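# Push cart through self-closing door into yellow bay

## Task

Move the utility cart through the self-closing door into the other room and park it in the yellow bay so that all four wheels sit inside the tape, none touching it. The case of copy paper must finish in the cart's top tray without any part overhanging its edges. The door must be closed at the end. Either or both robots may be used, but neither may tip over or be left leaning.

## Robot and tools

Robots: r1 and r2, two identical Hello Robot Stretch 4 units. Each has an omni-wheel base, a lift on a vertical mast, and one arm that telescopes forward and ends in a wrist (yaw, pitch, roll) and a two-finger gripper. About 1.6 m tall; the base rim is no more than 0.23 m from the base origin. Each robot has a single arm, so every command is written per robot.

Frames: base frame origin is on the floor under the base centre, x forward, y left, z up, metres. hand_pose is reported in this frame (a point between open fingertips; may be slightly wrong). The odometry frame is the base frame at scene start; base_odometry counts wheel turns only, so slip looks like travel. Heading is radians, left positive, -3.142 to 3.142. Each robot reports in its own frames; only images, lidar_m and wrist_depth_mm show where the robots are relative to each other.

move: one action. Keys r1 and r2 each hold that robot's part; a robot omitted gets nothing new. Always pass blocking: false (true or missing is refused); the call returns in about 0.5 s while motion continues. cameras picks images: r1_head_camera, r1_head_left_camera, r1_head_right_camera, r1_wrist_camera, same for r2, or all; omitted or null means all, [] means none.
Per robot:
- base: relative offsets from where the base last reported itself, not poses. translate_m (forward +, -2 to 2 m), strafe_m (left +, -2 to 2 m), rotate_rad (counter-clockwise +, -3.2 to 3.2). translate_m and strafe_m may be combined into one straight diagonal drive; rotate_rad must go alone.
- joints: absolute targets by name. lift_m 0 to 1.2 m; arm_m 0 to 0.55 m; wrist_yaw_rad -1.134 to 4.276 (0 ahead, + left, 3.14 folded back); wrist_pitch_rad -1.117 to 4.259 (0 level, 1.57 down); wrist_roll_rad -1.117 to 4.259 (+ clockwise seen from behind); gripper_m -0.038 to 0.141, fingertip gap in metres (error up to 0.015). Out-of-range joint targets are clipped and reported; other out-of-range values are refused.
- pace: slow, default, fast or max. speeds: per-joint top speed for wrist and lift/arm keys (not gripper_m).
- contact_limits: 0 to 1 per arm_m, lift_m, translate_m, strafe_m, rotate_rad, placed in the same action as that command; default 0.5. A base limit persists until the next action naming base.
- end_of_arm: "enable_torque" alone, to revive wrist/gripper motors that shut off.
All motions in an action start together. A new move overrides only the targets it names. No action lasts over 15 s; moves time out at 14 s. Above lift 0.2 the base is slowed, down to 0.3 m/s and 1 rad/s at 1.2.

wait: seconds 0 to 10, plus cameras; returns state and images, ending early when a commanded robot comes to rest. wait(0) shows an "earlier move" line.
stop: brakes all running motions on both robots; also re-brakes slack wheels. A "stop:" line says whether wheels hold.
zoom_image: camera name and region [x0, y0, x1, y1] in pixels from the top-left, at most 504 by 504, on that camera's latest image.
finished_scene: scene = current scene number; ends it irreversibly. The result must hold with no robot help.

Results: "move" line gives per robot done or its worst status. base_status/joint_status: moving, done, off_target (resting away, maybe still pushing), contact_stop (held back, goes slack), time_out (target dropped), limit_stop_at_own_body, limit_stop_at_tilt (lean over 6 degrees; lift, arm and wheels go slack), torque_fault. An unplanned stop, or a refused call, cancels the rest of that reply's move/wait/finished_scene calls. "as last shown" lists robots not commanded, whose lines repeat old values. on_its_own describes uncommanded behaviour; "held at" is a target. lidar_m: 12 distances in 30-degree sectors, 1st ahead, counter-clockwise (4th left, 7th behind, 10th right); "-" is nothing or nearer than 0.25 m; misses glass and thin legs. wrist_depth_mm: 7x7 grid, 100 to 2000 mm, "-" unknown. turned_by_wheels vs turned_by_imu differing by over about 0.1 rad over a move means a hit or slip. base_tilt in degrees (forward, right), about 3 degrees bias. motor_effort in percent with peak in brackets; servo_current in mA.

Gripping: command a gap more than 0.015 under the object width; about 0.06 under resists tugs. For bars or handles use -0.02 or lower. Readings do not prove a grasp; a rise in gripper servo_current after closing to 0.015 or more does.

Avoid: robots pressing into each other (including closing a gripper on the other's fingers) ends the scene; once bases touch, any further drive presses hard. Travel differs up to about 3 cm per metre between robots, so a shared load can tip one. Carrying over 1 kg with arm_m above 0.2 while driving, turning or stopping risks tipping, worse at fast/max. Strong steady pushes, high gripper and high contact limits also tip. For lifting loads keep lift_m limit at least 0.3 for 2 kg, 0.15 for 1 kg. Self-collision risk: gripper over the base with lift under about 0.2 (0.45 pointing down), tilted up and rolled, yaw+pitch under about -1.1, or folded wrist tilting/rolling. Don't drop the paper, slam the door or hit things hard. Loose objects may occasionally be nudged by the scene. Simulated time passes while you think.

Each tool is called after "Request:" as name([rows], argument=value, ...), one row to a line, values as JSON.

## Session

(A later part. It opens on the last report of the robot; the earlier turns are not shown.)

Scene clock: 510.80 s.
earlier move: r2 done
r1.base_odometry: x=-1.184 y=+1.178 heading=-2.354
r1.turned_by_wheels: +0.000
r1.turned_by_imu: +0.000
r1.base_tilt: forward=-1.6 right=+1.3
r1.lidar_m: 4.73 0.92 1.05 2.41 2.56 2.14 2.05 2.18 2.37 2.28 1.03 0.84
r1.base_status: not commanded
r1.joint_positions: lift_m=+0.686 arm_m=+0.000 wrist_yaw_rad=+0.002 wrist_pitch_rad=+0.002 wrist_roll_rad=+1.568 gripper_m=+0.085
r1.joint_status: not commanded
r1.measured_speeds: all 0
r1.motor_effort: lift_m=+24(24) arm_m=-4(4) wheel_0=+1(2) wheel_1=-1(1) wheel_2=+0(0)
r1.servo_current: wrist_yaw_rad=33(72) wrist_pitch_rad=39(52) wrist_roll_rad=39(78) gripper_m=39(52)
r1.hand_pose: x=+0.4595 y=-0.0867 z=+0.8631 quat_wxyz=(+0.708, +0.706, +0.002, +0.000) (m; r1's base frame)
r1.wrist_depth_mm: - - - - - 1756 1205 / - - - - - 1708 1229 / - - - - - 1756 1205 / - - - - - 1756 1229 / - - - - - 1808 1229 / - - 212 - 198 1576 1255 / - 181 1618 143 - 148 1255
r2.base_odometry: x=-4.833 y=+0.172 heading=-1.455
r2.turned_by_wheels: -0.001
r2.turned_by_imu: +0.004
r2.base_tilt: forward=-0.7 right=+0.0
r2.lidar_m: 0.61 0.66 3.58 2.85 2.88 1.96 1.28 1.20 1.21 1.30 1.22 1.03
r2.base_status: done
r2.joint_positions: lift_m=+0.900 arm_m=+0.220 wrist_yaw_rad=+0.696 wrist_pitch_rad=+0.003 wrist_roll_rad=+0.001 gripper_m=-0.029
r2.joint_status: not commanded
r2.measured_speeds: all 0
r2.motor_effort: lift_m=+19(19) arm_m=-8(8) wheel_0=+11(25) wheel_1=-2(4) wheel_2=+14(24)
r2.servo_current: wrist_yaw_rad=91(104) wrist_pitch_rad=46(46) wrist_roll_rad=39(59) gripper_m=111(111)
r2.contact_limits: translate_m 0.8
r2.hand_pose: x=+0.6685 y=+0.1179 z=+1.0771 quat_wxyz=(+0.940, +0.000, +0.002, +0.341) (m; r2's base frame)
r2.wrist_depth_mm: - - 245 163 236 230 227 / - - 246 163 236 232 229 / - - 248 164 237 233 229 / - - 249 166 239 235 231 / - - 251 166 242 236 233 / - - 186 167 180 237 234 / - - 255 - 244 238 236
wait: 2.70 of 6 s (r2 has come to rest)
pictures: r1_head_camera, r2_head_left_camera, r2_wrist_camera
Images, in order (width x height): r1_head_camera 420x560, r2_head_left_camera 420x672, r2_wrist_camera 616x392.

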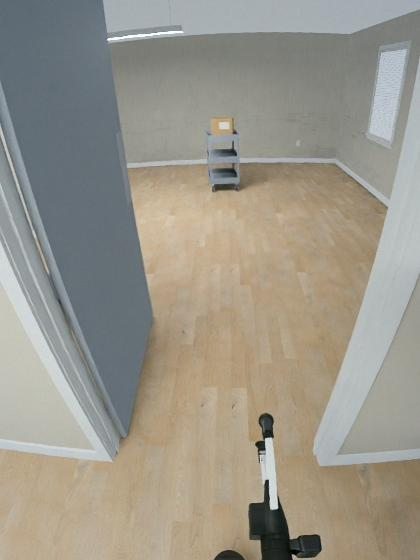

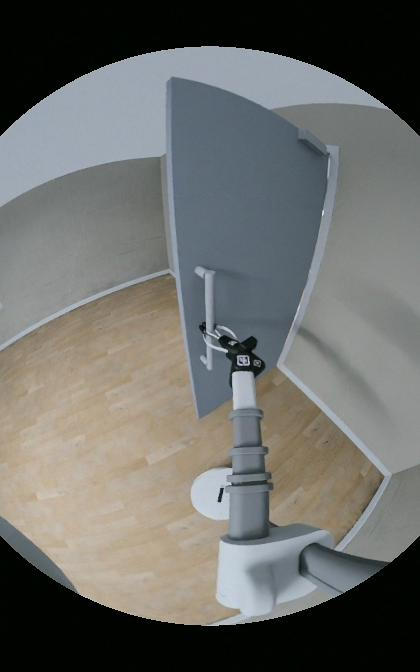

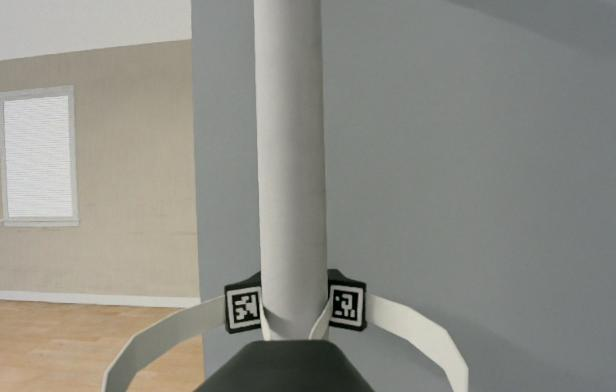

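Request:
move(r1={"base":{"translate_m":1.6}}, blocking=false, cameras=[])

Request:
wait(seconds=10, cameras=[])

Request:
move(r1={"base":{"translate_m":1.6,"strafe_m":-0.95}}, blocking=false, cameras=[])

Request:
wait(seconds=10, cameras=["r1_head_camera","r1_head_left_camera"])

Scene clock: 519.00 s.
move: r1 moving
r1.base_odometry: x=-1.206 y=+1.156 heading=-2.353
r1.turned_by_wheels: +0.000
r1.turned_by_imu: +0.000
r1.base_tilt: forward=-1.6 right=+1.2
r1.lidar_m: 4.68 0.90 1.03 2.42 2.54 2.15 2.08 2.22 2.34 2.30 0.96 0.82
r1.base_status: translate_m moving
r1.joint_positions: lift_m=+0.686 arm_m=+0.000 wrist_yaw_rad=+0.002 wrist_pitch_rad=+0.002 wrist_roll_rad=+1.568 gripper_m=+0.085
r1.joint_status: not commanded
r1.measured_speeds: translate_m=+0.121 strafe_m=+0.000 rotate_rad=+0.004 lift_m=+0.000 arm_m=+0.000 wrist_yaw_rad=+0.000 wrist_pitch_rad=+0.000 wrist_roll_rad=+0.000
r1.motor_effort: lift_m=+24(24) arm_m=-4(4) wheel_0=+7(9) wheel_1=+6(8) wheel_2=-8(9)
r1.servo_current: wrist_yaw_rad=46(78) wrist_pitch_rad=39(39) wrist_roll_rad=52(65) gripper_m=46(46)
r1.hand_pose: x=+0.4595 y=-0.0867 z=+0.8631 quat_wxyz=(+0.708, +0.706, +0.002, +0.000) (m; r1's base frame)
r1.wrist_depth_mm: - - - - - 1756 1205 / - - - - - 1756 1205 / - - - - - 1756 1229 / - - - - - 1756 1255 / - - - - - 1808 1255 / - - 211 - 198 1537 1255 / - - 1499 143 - 1464 1255
r2: as last shown
r2.turned_by_wheels: +0.000
r2.turned_by_imu: +0.000
r2.lidar_m: 0.63 0.66 3.62 2.84 2.85 1.96 1.31 1.17 1.20 1.31 1.21 1.01
r2.motor_effort: lift_m=+19(19) arm_m=-8(8) wheel_0=+11(12) wheel_1=-3(3) wheel_2=+14(15)
r2.servo_current: wrist_yaw_rad=104(104) wrist_pitch_rad=39(52) wrist_roll_rad=46(59) gripper_m=111(111)
r2.contact_limits: translate_m 0.8
r2.wrist_depth_mm: - - 246 163 236 231 227 / - - 248 163 237 232 229 / - - 248 165 238 234 229 / - - 250 166 240 235 231 / - - 251 166 242 236 233 / - - 186 167 180 237 235 / - - 254 - 245 237 236
pictures: none
No camera images: "cameras" was empty.

Scene clock: 525.33 s.
earlier move: r1 done
r1.base_odometry: x=-2.312 y=+0.043 heading=-2.353
r1.turned_by_wheels: +0.000
r1.turned_by_imu: +0.000
r1.base_tilt: forward=-1.6 right=+1.3
r1.lidar_m: 3.12 3.36 0.54 0.51 0.56 0.76 3.71 0.82 1.05 2.32 2.42 3.34
r1.base_status: done
r1.joint_positions: lift_m=+0.686 arm_m=+0.000 wrist_yaw_rad=+0.002 wrist_pitch_rad=+0.002 wrist_roll_rad=+1.568 gripper_m=+0.085
r1.joint_status: not commanded
r1.measured_speeds: all 0
r1.motor_effort: lift_m=+23(24) arm_m=-4(4) wheel_0=+3(9) wheel_1=+1(8) wheel_2=+0(11)
r1.servo_current: wrist_yaw_rad=52(78) wrist_pitch_rad=39(52) wrist_roll_rad=46(72) gripper_m=46(52)
r1.hand_pose: x=+0.4595 y=-0.0867 z=+0.8633 quat_wxyz=(+0.708, +0.706, +0.002, +0.000) (m; r1's base frame)
r1.wrist_depth_mm: - - - - - 1661 1205 / - - - - - 1756 1229 / - - - - - 1756 1229 / - - - - - 1808 1255 / - - - - - 1808 1255 / - - 196 - 199 1576 1255 / - - - 150 - 1808 1255
r2.base_odometry: x=-4.833 y=+0.172 heading=-1.455
r2.turned_by_wheels: +0.000
r2.turned_by_imu: +0.001
r2.base_tilt: forward=-0.7 right=+0.0
r2.lidar_m: 0.62 0.66 3.59 2.84 2.83 1.94 1.29 1.19 1.21 1.34 1.22 1.02
r2.base_status: not commanded
r2.joint_positions: lift_m=+0.900 arm_m=+0.220 wrist_yaw_rad=+0.696 wrist_pitch_rad=+0.003 wrist_roll_rad=+0.001 gripper_m=-0.029
r2.joint_status: not commanded
r2.measured_speeds: all 0
r2.motor_effort: lift_m=+19(19) arm_m=-8(8) wheel_0=+11(12) wheel_1=-3(3) wheel_2=+14(15)
r2.servo_current: wrist_yaw_rad=91(111) wrist_pitch_rad=39(52) wrist_roll_rad=39(65) gripper_m=111(117)
r2.contact_limits: translate_m 0.8
r2.hand_pose: x=+0.6685 y=+0.1179 z=+1.0771 quat_wxyz=(+0.940, +0.000, +0.002, +0.341) (m; r2's base frame)
r2.wrist_depth_mm: - - 245 163 236 230 227 / - - 247 163 236 232 229 / - - 249 164 238 233 229 / - - 250 166 240 235 232 / - - 251 166 241 236 233 / - - 186 167 181 237 235 / - - 255 - 244 237 236
wait: 6.33 of 10 s (r1 has come to rest)
pictures: none
No camera images: "cameras" was empty.

Scene clock: 525.83 s.
move: r1 moving
r1.base_odometry: x=-2.347 y=+0.034 heading=-2.353
r1.turned_by_wheels: +0.000
r1.turned_by_imu: +0.000
r1.base_tilt: forward=-1.6 right=+1.3
r1.lidar_m: 3.11 3.40 0.57 0.54 0.54 0.79 3.78 0.85 1.07 2.30 2.39 3.31
r1.base_status: translate_m moving; strafe_m moving
r1.joint_positions: lift_m=+0.686 arm_m=+0.000 wrist_yaw_rad=+0.002 wrist_pitch_rad=+0.002 wrist_roll_rad=+1.568 gripper_m=+0.085
r1.joint_status: not commanded
r1.measured_speeds: translate_m=+0.122 strafe_m=-0.072 rotate_rad=+0.002 lift_m=+0.000 arm_m=+0.000 wrist_yaw_rad=+0.000 wrist_pitch_rad=+0.000 wrist_roll_rad=+0.000
r1.motor_effort: lift_m=+23(23) arm_m=-4(4) wheel_0=+9(11) wheel_1=-5(5) wheel_2=-9(9)
r1.servo_current: wrist_yaw_rad=46(59) wrist_pitch_rad=39(46) wrist_roll_rad=65(65) gripper_m=39(52)
r1.hand_pose: x=+0.4595 y=-0.0867 z=+0.8633 quat_wxyz=(+0.708, +0.706, +0.002, +0.000) (m; r1's base frame)
r1.wrist_depth_mm: - - - - - 1756 1205 / - - - - - 1756 1229 / - - - - - 1756 1229 / - - - - - 1756 1255 / - - - - - 1756 1255 / - - 196 - 198 1537 1255 / - - - 150 - 1808 1255
r2: as last shown
r2.turned_by_imu: +0.000
r2.base_tilt: forward=-0.7 right=+0.1
r2.lidar_m: 0.61 0.64 3.60 2.87 2.83 1.94 1.29 1.19 1.22 1.33 1.22 1.06
r2.motor_effort: lift_m=+19(19) arm_m=-7(8) wheel_0=+11(12) wheel_1=-2(3) wheel_2=+14(15)
r2.servo_current: wrist_yaw_rad=98(98) wrist_pitch_rad=33(46) wrist_roll_rad=52(52) gripper_m=111(117)
r2.contact_limits: translate_m 0.8
r2.wrist_depth_mm: - - 245 163 237 231 227 / - - 247 164 237 232 229 / - - 249 165 238 234 229 / - - 250 165 240 236 231 / - - 251 166 241 236 233 / - - 186 167 180 236 234 / - - 255 - 244 237 236
pictures: none
No camera images: "cameras" was empty.

Scene clock: 532.87 s.
earlier move: r1 done
r1.base_odometry: x=-4.114 y=-0.421 heading=-2.353
r1.turned_by_wheels: +0.000
r1.turned_by_imu: -0.005
r1.base_tilt: forward=-1.6 right=+1.3
r1.lidar_m: 3.47 1.72 3.45 3.31 1.96 2.10 2.30 1.95 1.46 1.38 1.45 1.98
r1.base_status: done
r1.joint_positions: lift_m=+0.686 arm_m=+0.000 wrist_yaw_rad=+0.002 wrist_pitch_rad=+0.002 wrist_roll_rad=+1.568 gripper_m=+0.085
r1.joint_status: not commanded
r1.measured_speeds: all 0
r1.motor_effort: lift_m=+23(23) arm_m=-4(4) wheel_0=+1(13) wheel_1=-2(6) wheel_2=-1(10)
r1.servo_current: wrist_yaw_rad=59(72) wrist_pitch_rad=46(52) wrist_roll_rad=52(72) gripper_m=39(52)
r1.hand_pose: x=+0.4595 y=-0.0867 z=+0.8633 quat_wxyz=(+0.708, +0.706, +0.002, +0.000) (m; r1's base frame)
r1.wrist_depth_mm: - - - - - 1756 1229 / - - - - - 1708 1229 / - - - - - 1756 1255 / - - - - - 1756 1205 / - - - - - 1808 1229 / - - 196 - 198 1576 1308 / - - - 142 - 1618 1255
r2.base_odometry: x=-4.833 y=+0.172 heading=-1.455
r2.turned_by_wheels: +0.000
r2.turned_by_imu: +0.001
r2.base_tilt: forward=-0.7 right=+0.0
r2.lidar_m: 0.63 0.65 2.20 2.85 2.85 1.95 1.28 1.19 1.21 1.32 1.22 1.05
r2.base_status: not commanded
r2.joint_positions: lift_m=+0.900 arm_m=+0.220 wrist_yaw_rad=+0.696 wrist_pitch_rad=+0.003 wrist_roll_rad=+0.001 gripper_m=-0.029
r2.joint_status: not commanded
r2.measured_speeds: all 0
r2.motor_effort: lift_m=+19(19) arm_m=-8(8) wheel_0=+12(12) wheel_1=-2(3) wheel_2=+14(15)
r2.servo_current: wrist_yaw_rad=91(111) wrist_pitch_rad=39(52) wrist_roll_rad=52(59) gripper_m=111(117)
r2.contact_limits: translate_m 0.8
r2.hand_pose: x=+0.6685 y=+0.1179 z=+1.0771 quat_wxyz=(+0.940, +0.000, +0.002, +0.341) (m; r2's base frame)
r2.wrist_depth_mm: - - 245 163 235 232 228 / - - 246 163 236 232 229 / - - 249 164 238 233 230 / - - 250 165 240 235 232 / - - 251 166 241 236 233 / - - 186 166 180 238 235 / - - 255 - 244 238 236
wait: 7.03 of 10 s (r1 has come to rest)
pictures: r1_head_camera, r1_head_left_camera
Images, in order (width x height): r1_head_camera 420x560, r1_head_left_camera 420x672.

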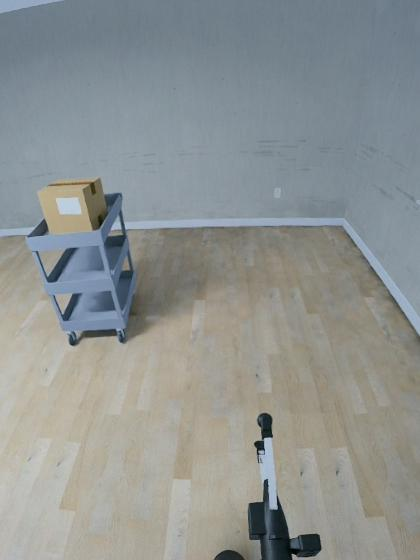

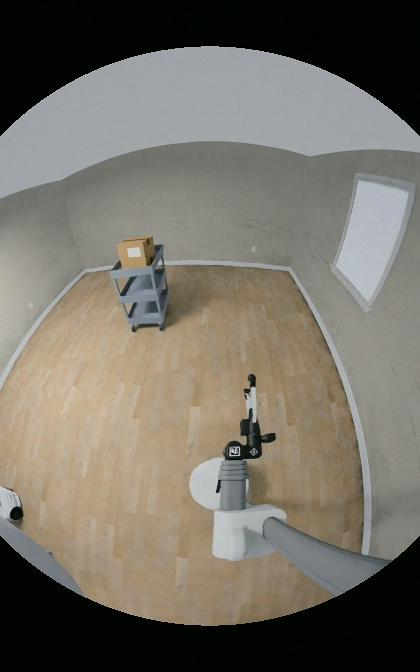

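Request:
move(r1={"base":{"translate_m":2.0}}, blocking=false, cameras=[])

Request:
wait(seconds=10, cameras=[])

Request:
move(r1={"base":{"translate_m":0.75}}, blocking=false, cameras=[])

Request:
wait(seconds=10, cameras=[])

Request:
move(r1={"base":{"rotate_rad":-3.14}}, blocking=false, cameras=[])

Request:
wait(seconds=10, cameras=["r1_head_camera","r1_head_right_camera"])

Scene clock: 542.83 s.
move: r1 moving
r1.base_odometry: x=-4.136 y=-0.444 heading=-2.353
r1.turned_by_wheels: +0.000
r1.turned_by_imu: +0.000
r1.base_tilt: forward=-1.6 right=+1.3
r1.lidar_m: 3.42 1.69 3.46 3.32 1.97 2.11 2.33 1.99 1.43 1.39 1.47 1.97
r1.base_status: translate_m moving
r1.joint_positions: lift_m=+0.686 arm_m=+0.000 wrist_yaw_rad=+0.002 wrist_pitch_rad=+0.002 wrist_roll_rad=+1.568 gripper_m=+0.085
r1.joint_status: not commanded
r1.measured_speeds: translate_m=+0.120 strafe_m=+0.001 rotate_rad=+0.001 lift_m=+0.000 arm_m=+0.000 wrist_yaw_rad=+0.000 wrist_pitch_rad=+0.000 wrist_roll_rad=+0.000
r1.motor_effort: lift_m=+23(23) arm_m=-3(4) wheel_0=+5(8) wheel_1=+6(7) wheel_2=-7(10)
r1.servo_current: wrist_yaw_rad=46(72) wrist_pitch_rad=39(46) wrist_roll_rad=39(65) gripper_m=46(46)
r1.hand_pose: x=+0.4595 y=-0.0867 z=+0.8633 quat_wxyz=(+0.708, +0.706, +0.002, +0.000) (m; r1's base frame)
r1.wrist_depth_mm: - - - - - 1708 1205 / - - - - - 1756 1229 / - - - - - 1808 1229 / - - - - - 1808 1229 / - - - - - 1808 1229 / - - 211 - 199 1618 1229 / - - - 150 - 1576 1281
r2: as last shown
r2.turned_by_imu: +0.000
r2.lidar_m: 0.64 0.68 2.23 2.86 2.84 1.97 1.30 1.19 1.19 1.30 1.21 1.04
r2.motor_effort: lift_m=+19(19) arm_m=-8(8) wheel_0=+11(11) wheel_1=-2(3) wheel_2=+14(15)
r2.servo_current: wrist_yaw_rad=91(98) wrist_pitch_rad=39(46) wrist_roll_rad=46(52) gripper_m=104(111)
r2.contact_limits: translate_m 0.8
r2.wrist_depth_mm: - - 245 163 236 231 227 / - - 246 163 237 232 229 / - - 248 165 238 234 230 / - - 250 166 239 235 232 / - - 250 166 242 236 232 / - - 186 167 180 238 235 / - - 255 - 243 237 236
pictures: none
No camera images: "cameras" was empty.

Scene clock: 550.50 s.
earlier move: r1 done
r1.base_odometry: x=-5.524 y=-1.840 heading=-2.353
r1.turned_by_wheels: +0.000
r1.turned_by_imu: +0.000
r1.base_tilt: forward=-1.6 right=+1.3
r1.lidar_m: 1.48 1.55 0.75 0.69 0.71 3.55 - 2.02 1.45 1.38 1.47 1.55
r1.base_status: done
r1.joint_positions: lift_m=+0.686 arm_m=+0.000 wrist_yaw_rad=+0.002 wrist_pitch_rad=+0.002 wrist_roll_rad=+1.568 gripper_m=+0.085
r1.joint_status: not commanded
r1.measured_speeds: all 0
r1.motor_effort: lift_m=+23(23) arm_m=-3(4) wheel_0=+3(8) wheel_1=+1(8) wheel_2=+0(10)
r1.servo_current: wrist_yaw_rad=46(72) wrist_pitch_rad=46(59) wrist_roll_rad=39(78) gripper_m=39(52)
r1.hand_pose: x=+0.4595 y=-0.0867 z=+0.8633 quat_wxyz=(+0.708, +0.706, +0.002, +0.000) (m; r1's base frame)
r1.wrist_depth_mm: - - - - - - 1182 / - - - - - - 1182 / - - - - - - 1160 / - - - - - - 1182 / - - - - - - 1205 / - - 194 - 191 - 1205 / - 151 - 139 - - 1205
r2.base_odometry: x=-4.833 y=+0.172 heading=-1.455
r2.turned_by_wheels: +0.000
r2.turned_by_imu: +0.001
r2.base_tilt: forward=-0.6 right=+0.0
r2.lidar_m: 0.61 0.65 3.62 2.85 2.84 1.97 1.29 1.19 1.21 1.31 1.22 1.05
r2.base_status: not commanded
r2.joint_positions: lift_m=+0.900 arm_m=+0.220 wrist_yaw_rad=+0.696 wrist_pitch_rad=+0.003 wrist_roll_rad=+0.001 gripper_m=-0.029
r2.joint_status: not commanded
r2.measured_speeds: all 0
r2.motor_effort: lift_m=+19(19) arm_m=-8(8) wheel_0=+11(12) wheel_1=-3(3) wheel_2=+15(15)
r2.servo_current: wrist_yaw_rad=85(111) wrist_pitch_rad=46(52) wrist_roll_rad=46(72) gripper_m=104(117)
r2.contact_limits: translate_m 0.8
r2.hand_pose: x=+0.6685 y=+0.1179 z=+1.0771 quat_wxyz=(+0.940, +0.000, +0.002, +0.341) (m; r2's base frame)
r2.wrist_depth_mm: - - 245 163 236 230 228 / - - 247 164 237 232 229 / - - 248 164 237 234 229 / - - 249 165 240 235 232 / - - 252 166 242 236 233 / - - 186 167 180 237 234 / - - 254 - 244 237 236
wait: 7.67 of 10 s (r1 has come to rest)
pictures: none
No camera images: "cameras" was empty.

Scene clock: 551.00 s.
move: r1 moving
r1.base_odometry: x=-5.546 y=-1.862 heading=-2.353
r1.turned_by_wheels: +0.000
r1.turned_by_imu: +0.000
r1.base_tilt: forward=-1.6 right=+1.3
r1.lidar_m: 1.45 1.52 0.78 0.68 0.70 3.56 - 2.00 1.41 1.39 1.48 1.51
r1.base_status: translate_m moving
r1.joint_positions: lift_m=+0.686 arm_m=+0.000 wrist_yaw_rad=+0.002 wrist_pitch_rad=+0.002 wrist_roll_rad=+1.568 gripper_m=+0.085
r1.joint_status: not commanded
r1.measured_speeds: translate_m=+0.123 strafe_m=+0.001 rotate_rad=-0.006 lift_m=+0.000 arm_m=+0.000 wrist_yaw_rad=+0.000 wrist_pitch_rad=+0.000 wrist_roll_rad=+0.000
r1.motor_effort: lift_m=+23(23) arm_m=-4(4) wheel_0=+9(9) wheel_1=+4(6) wheel_2=-9(9)
r1.servo_current: wrist_yaw_rad=39(65) wrist_pitch_rad=52(52) wrist_roll_rad=39(59) gripper_m=46(46)
r1.hand_pose: x=+0.4595 y=-0.0867 z=+0.8633 quat_wxyz=(+0.708, +0.706, +0.002, +0.000) (m; r1's base frame)
r1.wrist_depth_mm: - - - - - - 1160 / - - - - - - 1182 / - - - - - - 1118 / - - - - - - 1118 / - - - - - - 1138 / - - 194 - 191 - 1205 / - 151 - 139 - - -
r2: as last shown
r2.turned_by_imu: +0.000
r2.lidar_m: 0.58 0.66 3.58 2.84 2.86 1.94 1.30 1.20 1.22 1.31 1.21 1.03
r2.motor_effort: lift_m=+19(19) arm_m=-8(8) wheel_0=+11(11) wheel_1=-2(3) wheel_2=+15(15)
r2.servo_current: wrist_yaw_rad=91(98) wrist_pitch_rad=46(46) wrist_roll_rad=46(46) gripper_m=104(117)
r2.contact_limits: translate_m 0.8
r2.wrist_depth_mm: - - 245 163 236 231 228 / - - 247 163 237 232 229 / - - 248 164 237 234 229 / - - 250 166 240 235 231 / - - 251 166 242 236 232 / - - 186 167 180 237 235 / - - 255 - 243 237 236
pictures: none
No camera images: "cameras" was empty.

Scene clock: 554.50 s.
earlier move: r1 done
r1.base_odometry: x=-6.052 y=-2.372 heading=-2.353
r1.turned_by_wheels: +0.000
r1.turned_by_imu: +0.000
r1.base_tilt: forward=-1.6 right=+1.3
r1.lidar_m: 0.73 0.79 1.09 3.11 0.86 0.99 - 2.04 1.48 1.41 1.07 0.78
r1.base_status: done
r1.joint_positions: lift_m=+0.686 arm_m=+0.000 wrist_yaw_rad=+0.002 wrist_pitch_rad=+0.002 wrist_roll_rad=+1.568 gripper_m=+0.085
r1.joint_status: not commanded
r1.measured_speeds: all 0
r1.motor_effort: lift_m=+23(23) arm_m=-4(4) wheel_0=+3(9) wheel_1=+2(7) wheel_2=+0(11)
r1.servo_current: wrist_yaw_rad=46(78) wrist_pitch_rad=39(52) wrist_roll_rad=52(72) gripper_m=46(52)
r1.hand_pose: x=+0.4595 y=-0.0867 z=+0.8633 quat_wxyz=(+0.708, +0.706, +0.002, +0.000) (m; r1's base frame)
r1.wrist_depth_mm: - - - - - - - / - - - - - - - / - - - - - - - / - - - - - - - / - - - - - - - / - - 194 - 192 - - / - 151 - 139 - - -
r2.base_odometry: x=-4.833 y=+0.172 heading=-1.455
r2.turned_by_wheels: +0.000
r2.turned_by_imu: +0.000
r2.base_tilt: forward=-0.6 right=+0.0
r2.lidar_m: 0.62 0.66 3.60 2.86 2.82 1.95 1.28 1.21 1.22 1.30 1.21 1.06
r2.base_status: not commanded
r2.joint_positions: lift_m=+0.900 arm_m=+0.220 wrist_yaw_rad=+0.696 wrist_pitch_rad=+0.003 wrist_roll_rad=+0.001 gripper_m=-0.029
r2.joint_status: not commanded
r2.measured_speeds: all 0
r2.motor_effort: lift_m=+19(19) arm_m=-8(8) wheel_0=+11(12) wheel_1=-2(3) wheel_2=+14(15)
r2.servo_current: wrist_yaw_rad=91(104) wrist_pitch_rad=39(46) wrist_roll_rad=52(59) gripper_m=111(117)
r2.contact_limits: translate_m 0.8
r2.hand_pose: x=+0.6685 y=+0.1179 z=+1.0771 quat_wxyz=(+0.940, +0.000, +0.002, +0.341) (m; r2's base frame)
r2.wrist_depth_mm: - - 245 163 236 231 227 / - - 247 163 236 232 228 / - - 247 164 239 233 230 / - - 250 166 240 234 232 / - - 251 166 241 236 232 / - - 186 167 181 237 235 / - - 255 - 244 238 236
wait: 3.50 of 10 s (r1 has come to rest)
pictures: none
No camera images: "cameras" was empty.

Scene clock: 555.00 s.
move: r1 moving
r1.base_odometry: x=-6.052 y=-2.372 heading=-2.606
r1.turned_by_wheels: -0.253
r1.turned_by_imu: -0.254
r1.base_tilt: forward=-1.6 right=+1.3
r1.lidar_m: 0.71 0.74 0.89 1.59 0.96 0.87 4.13 2.79 1.63 1.42 1.41 0.86
r1.base_status: rotate_rad moving
r1.joint_positions: lift_m=+0.686 arm_m=+0.000 wrist_yaw_rad=+0.002 wrist_pitch_rad=+0.002 wrist_roll_rad=+1.568 gripper_m=+0.085
r1.joint_status: not commanded
r1.measured_speeds: translate_m=-0.001 strafe_m=-0.001 rotate_rad=-0.975 lift_m=+0.000 arm_m=+0.000 wrist_yaw_rad=+0.000 wrist_pitch_rad=+0.000 wrist_roll_rad=+0.000
r1.motor_effort: lift_m=+23(23) arm_m=-4(4) wheel_0=+8(8) wheel_1=+7(7) wheel_2=+7(8)
r1.servo_current: wrist_yaw_rad=59(65) wrist_pitch_rad=39(46) wrist_roll_rad=46(72) gripper_m=46(46)
r1.hand_pose: x=+0.4595 y=-0.0867 z=+0.8633 quat_wxyz=(+0.708, +0.706, +0.002, +0.000) (m; r1's base frame)
r1.wrist_depth_mm: - - - - - - - / - - - - - - - / - - - - - - - / - - - - - - - / - - - - - - - / - - 195 - 191 - - / - 151 - 139 - - -
r2: as last shown
r2.base_tilt: forward=-0.7 right=+0.0
r2.lidar_m: 0.61 0.65 3.61 2.85 2.86 1.94 1.30 1.19 1.22 1.31 1.20 1.04
r2.servo_current: wrist_yaw_rad=104(104) wrist_pitch_rad=46(46) wrist_roll_rad=46(59) gripper_m=104(117)
r2.contact_limits: translate_m 0.8
r2.wrist_depth_mm: - - 244 163 236 232 227 / - - 247 163 236 232 229 / - - 248 164 238 234 231 / - - 250 165 240 235 231 / - - 252 166 241 237 233 / - - 186 167 180 238 235 / - - 254 - 243 238 236
pictures: none
No camera images: "cameras" was empty.

Scene clock: 557.37 s.
earlier move: r1 done
r1.base_odometry: x=-6.052 y=-2.372 heading=+0.791
r1.turned_by_wheels: -2.887
r1.turned_by_imu: -2.902
r1.base_tilt: forward=-1.6 right=+1.3
r1.lidar_m: 4.96 1.95 1.47 1.41 1.01 0.74 0.72 0.77 1.11 3.30 0.85 0.99
r1.base_status: done
r1.joint_positions: lift_m=+0.686 arm_m=+0.000 wrist_yaw_rad=+0.002 wrist_pitch_rad=+0.002 wrist_roll_rad=+1.568 gripper_m=+0.085
r1.joint_status: not commanded
r1.measured_speeds: all 0
r1.motor_effort: lift_m=+23(23) arm_m=-4(4) wheel_0=+1(9) wheel_1=+0(9) wheel_2=+1(8)
r1.servo_current: wrist_yaw_rad=52(65) wrist_pitch_rad=46(52) wrist_roll_rad=33(72) gripper_m=46(52)
r1.hand_pose: x=+0.4595 y=-0.0868 z=+0.8633 quat_wxyz=(+0.708, +0.706, +0.002, +0.000) (m; r1's base frame)
r1.wrist_depth_mm: - - - - - 1661 1205 / - - - - - 1708 1229 / - - - - - 1808 1229 / - - - - - 1808 1281 / - - - - - 1863 1281 / - - 211 - 198 1576 1255 / - - - 150 - 1756 1281
r2.base_odometry: x=-4.833 y=+0.172 heading=-1.455
r2.turned_by_wheels: +0.000
r2.turned_by_imu: +0.000
r2.base_tilt: forward=-0.7 right=+0.0
r2.lidar_m: 0.61 0.67 3.61 2.84 2.85 1.96 1.29 1.19 1.23 1.31 1.19 1.02
r2.base_status: not commanded
r2.joint_positions: lift_m=+0.900 arm_m=+0.220 wrist_yaw_rad=+0.696 wrist_pitch_rad=+0.003 wrist_roll_rad=+0.001 gripper_m=-0.029
r2.joint_status: not commanded
r2.measured_speeds: all 0
r2.motor_effort: lift_m=+19(19) arm_m=-8(8) wheel_0=+12(12) wheel_1=-2(3) wheel_2=+14(15)
r2.servo_current: wrist_yaw_rad=85(104) wrist_pitch_rad=39(46) wrist_roll_rad=59(59) gripper_m=104(117)
r2.contact_limits: translate_m 0.8
r2.hand_pose: x=+0.6685 y=+0.1179 z=+1.0771 quat_wxyz=(+0.940, +0.000, +0.002, +0.341) (m; r2's base frame)
r2.wrist_depth_mm: - - 245 163 236 231 228 / - - 247 164 236 233 229 / - - 248 165 238 234 231 / - - 249 166 239 234 231 / - - 252 166 242 236 232 / - - 186 167 180 238 234 / - - 254 - 243 236 236
wait: 2.37 of 10 s (r1 has come to rest)
pictures: r1_head_camera, r1_head_right_camera
Images, in order (width x height): r1_head_camera 420x560, r1_head_right_camera 420x672.

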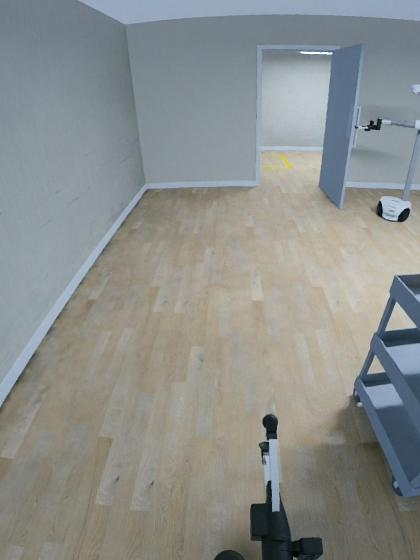

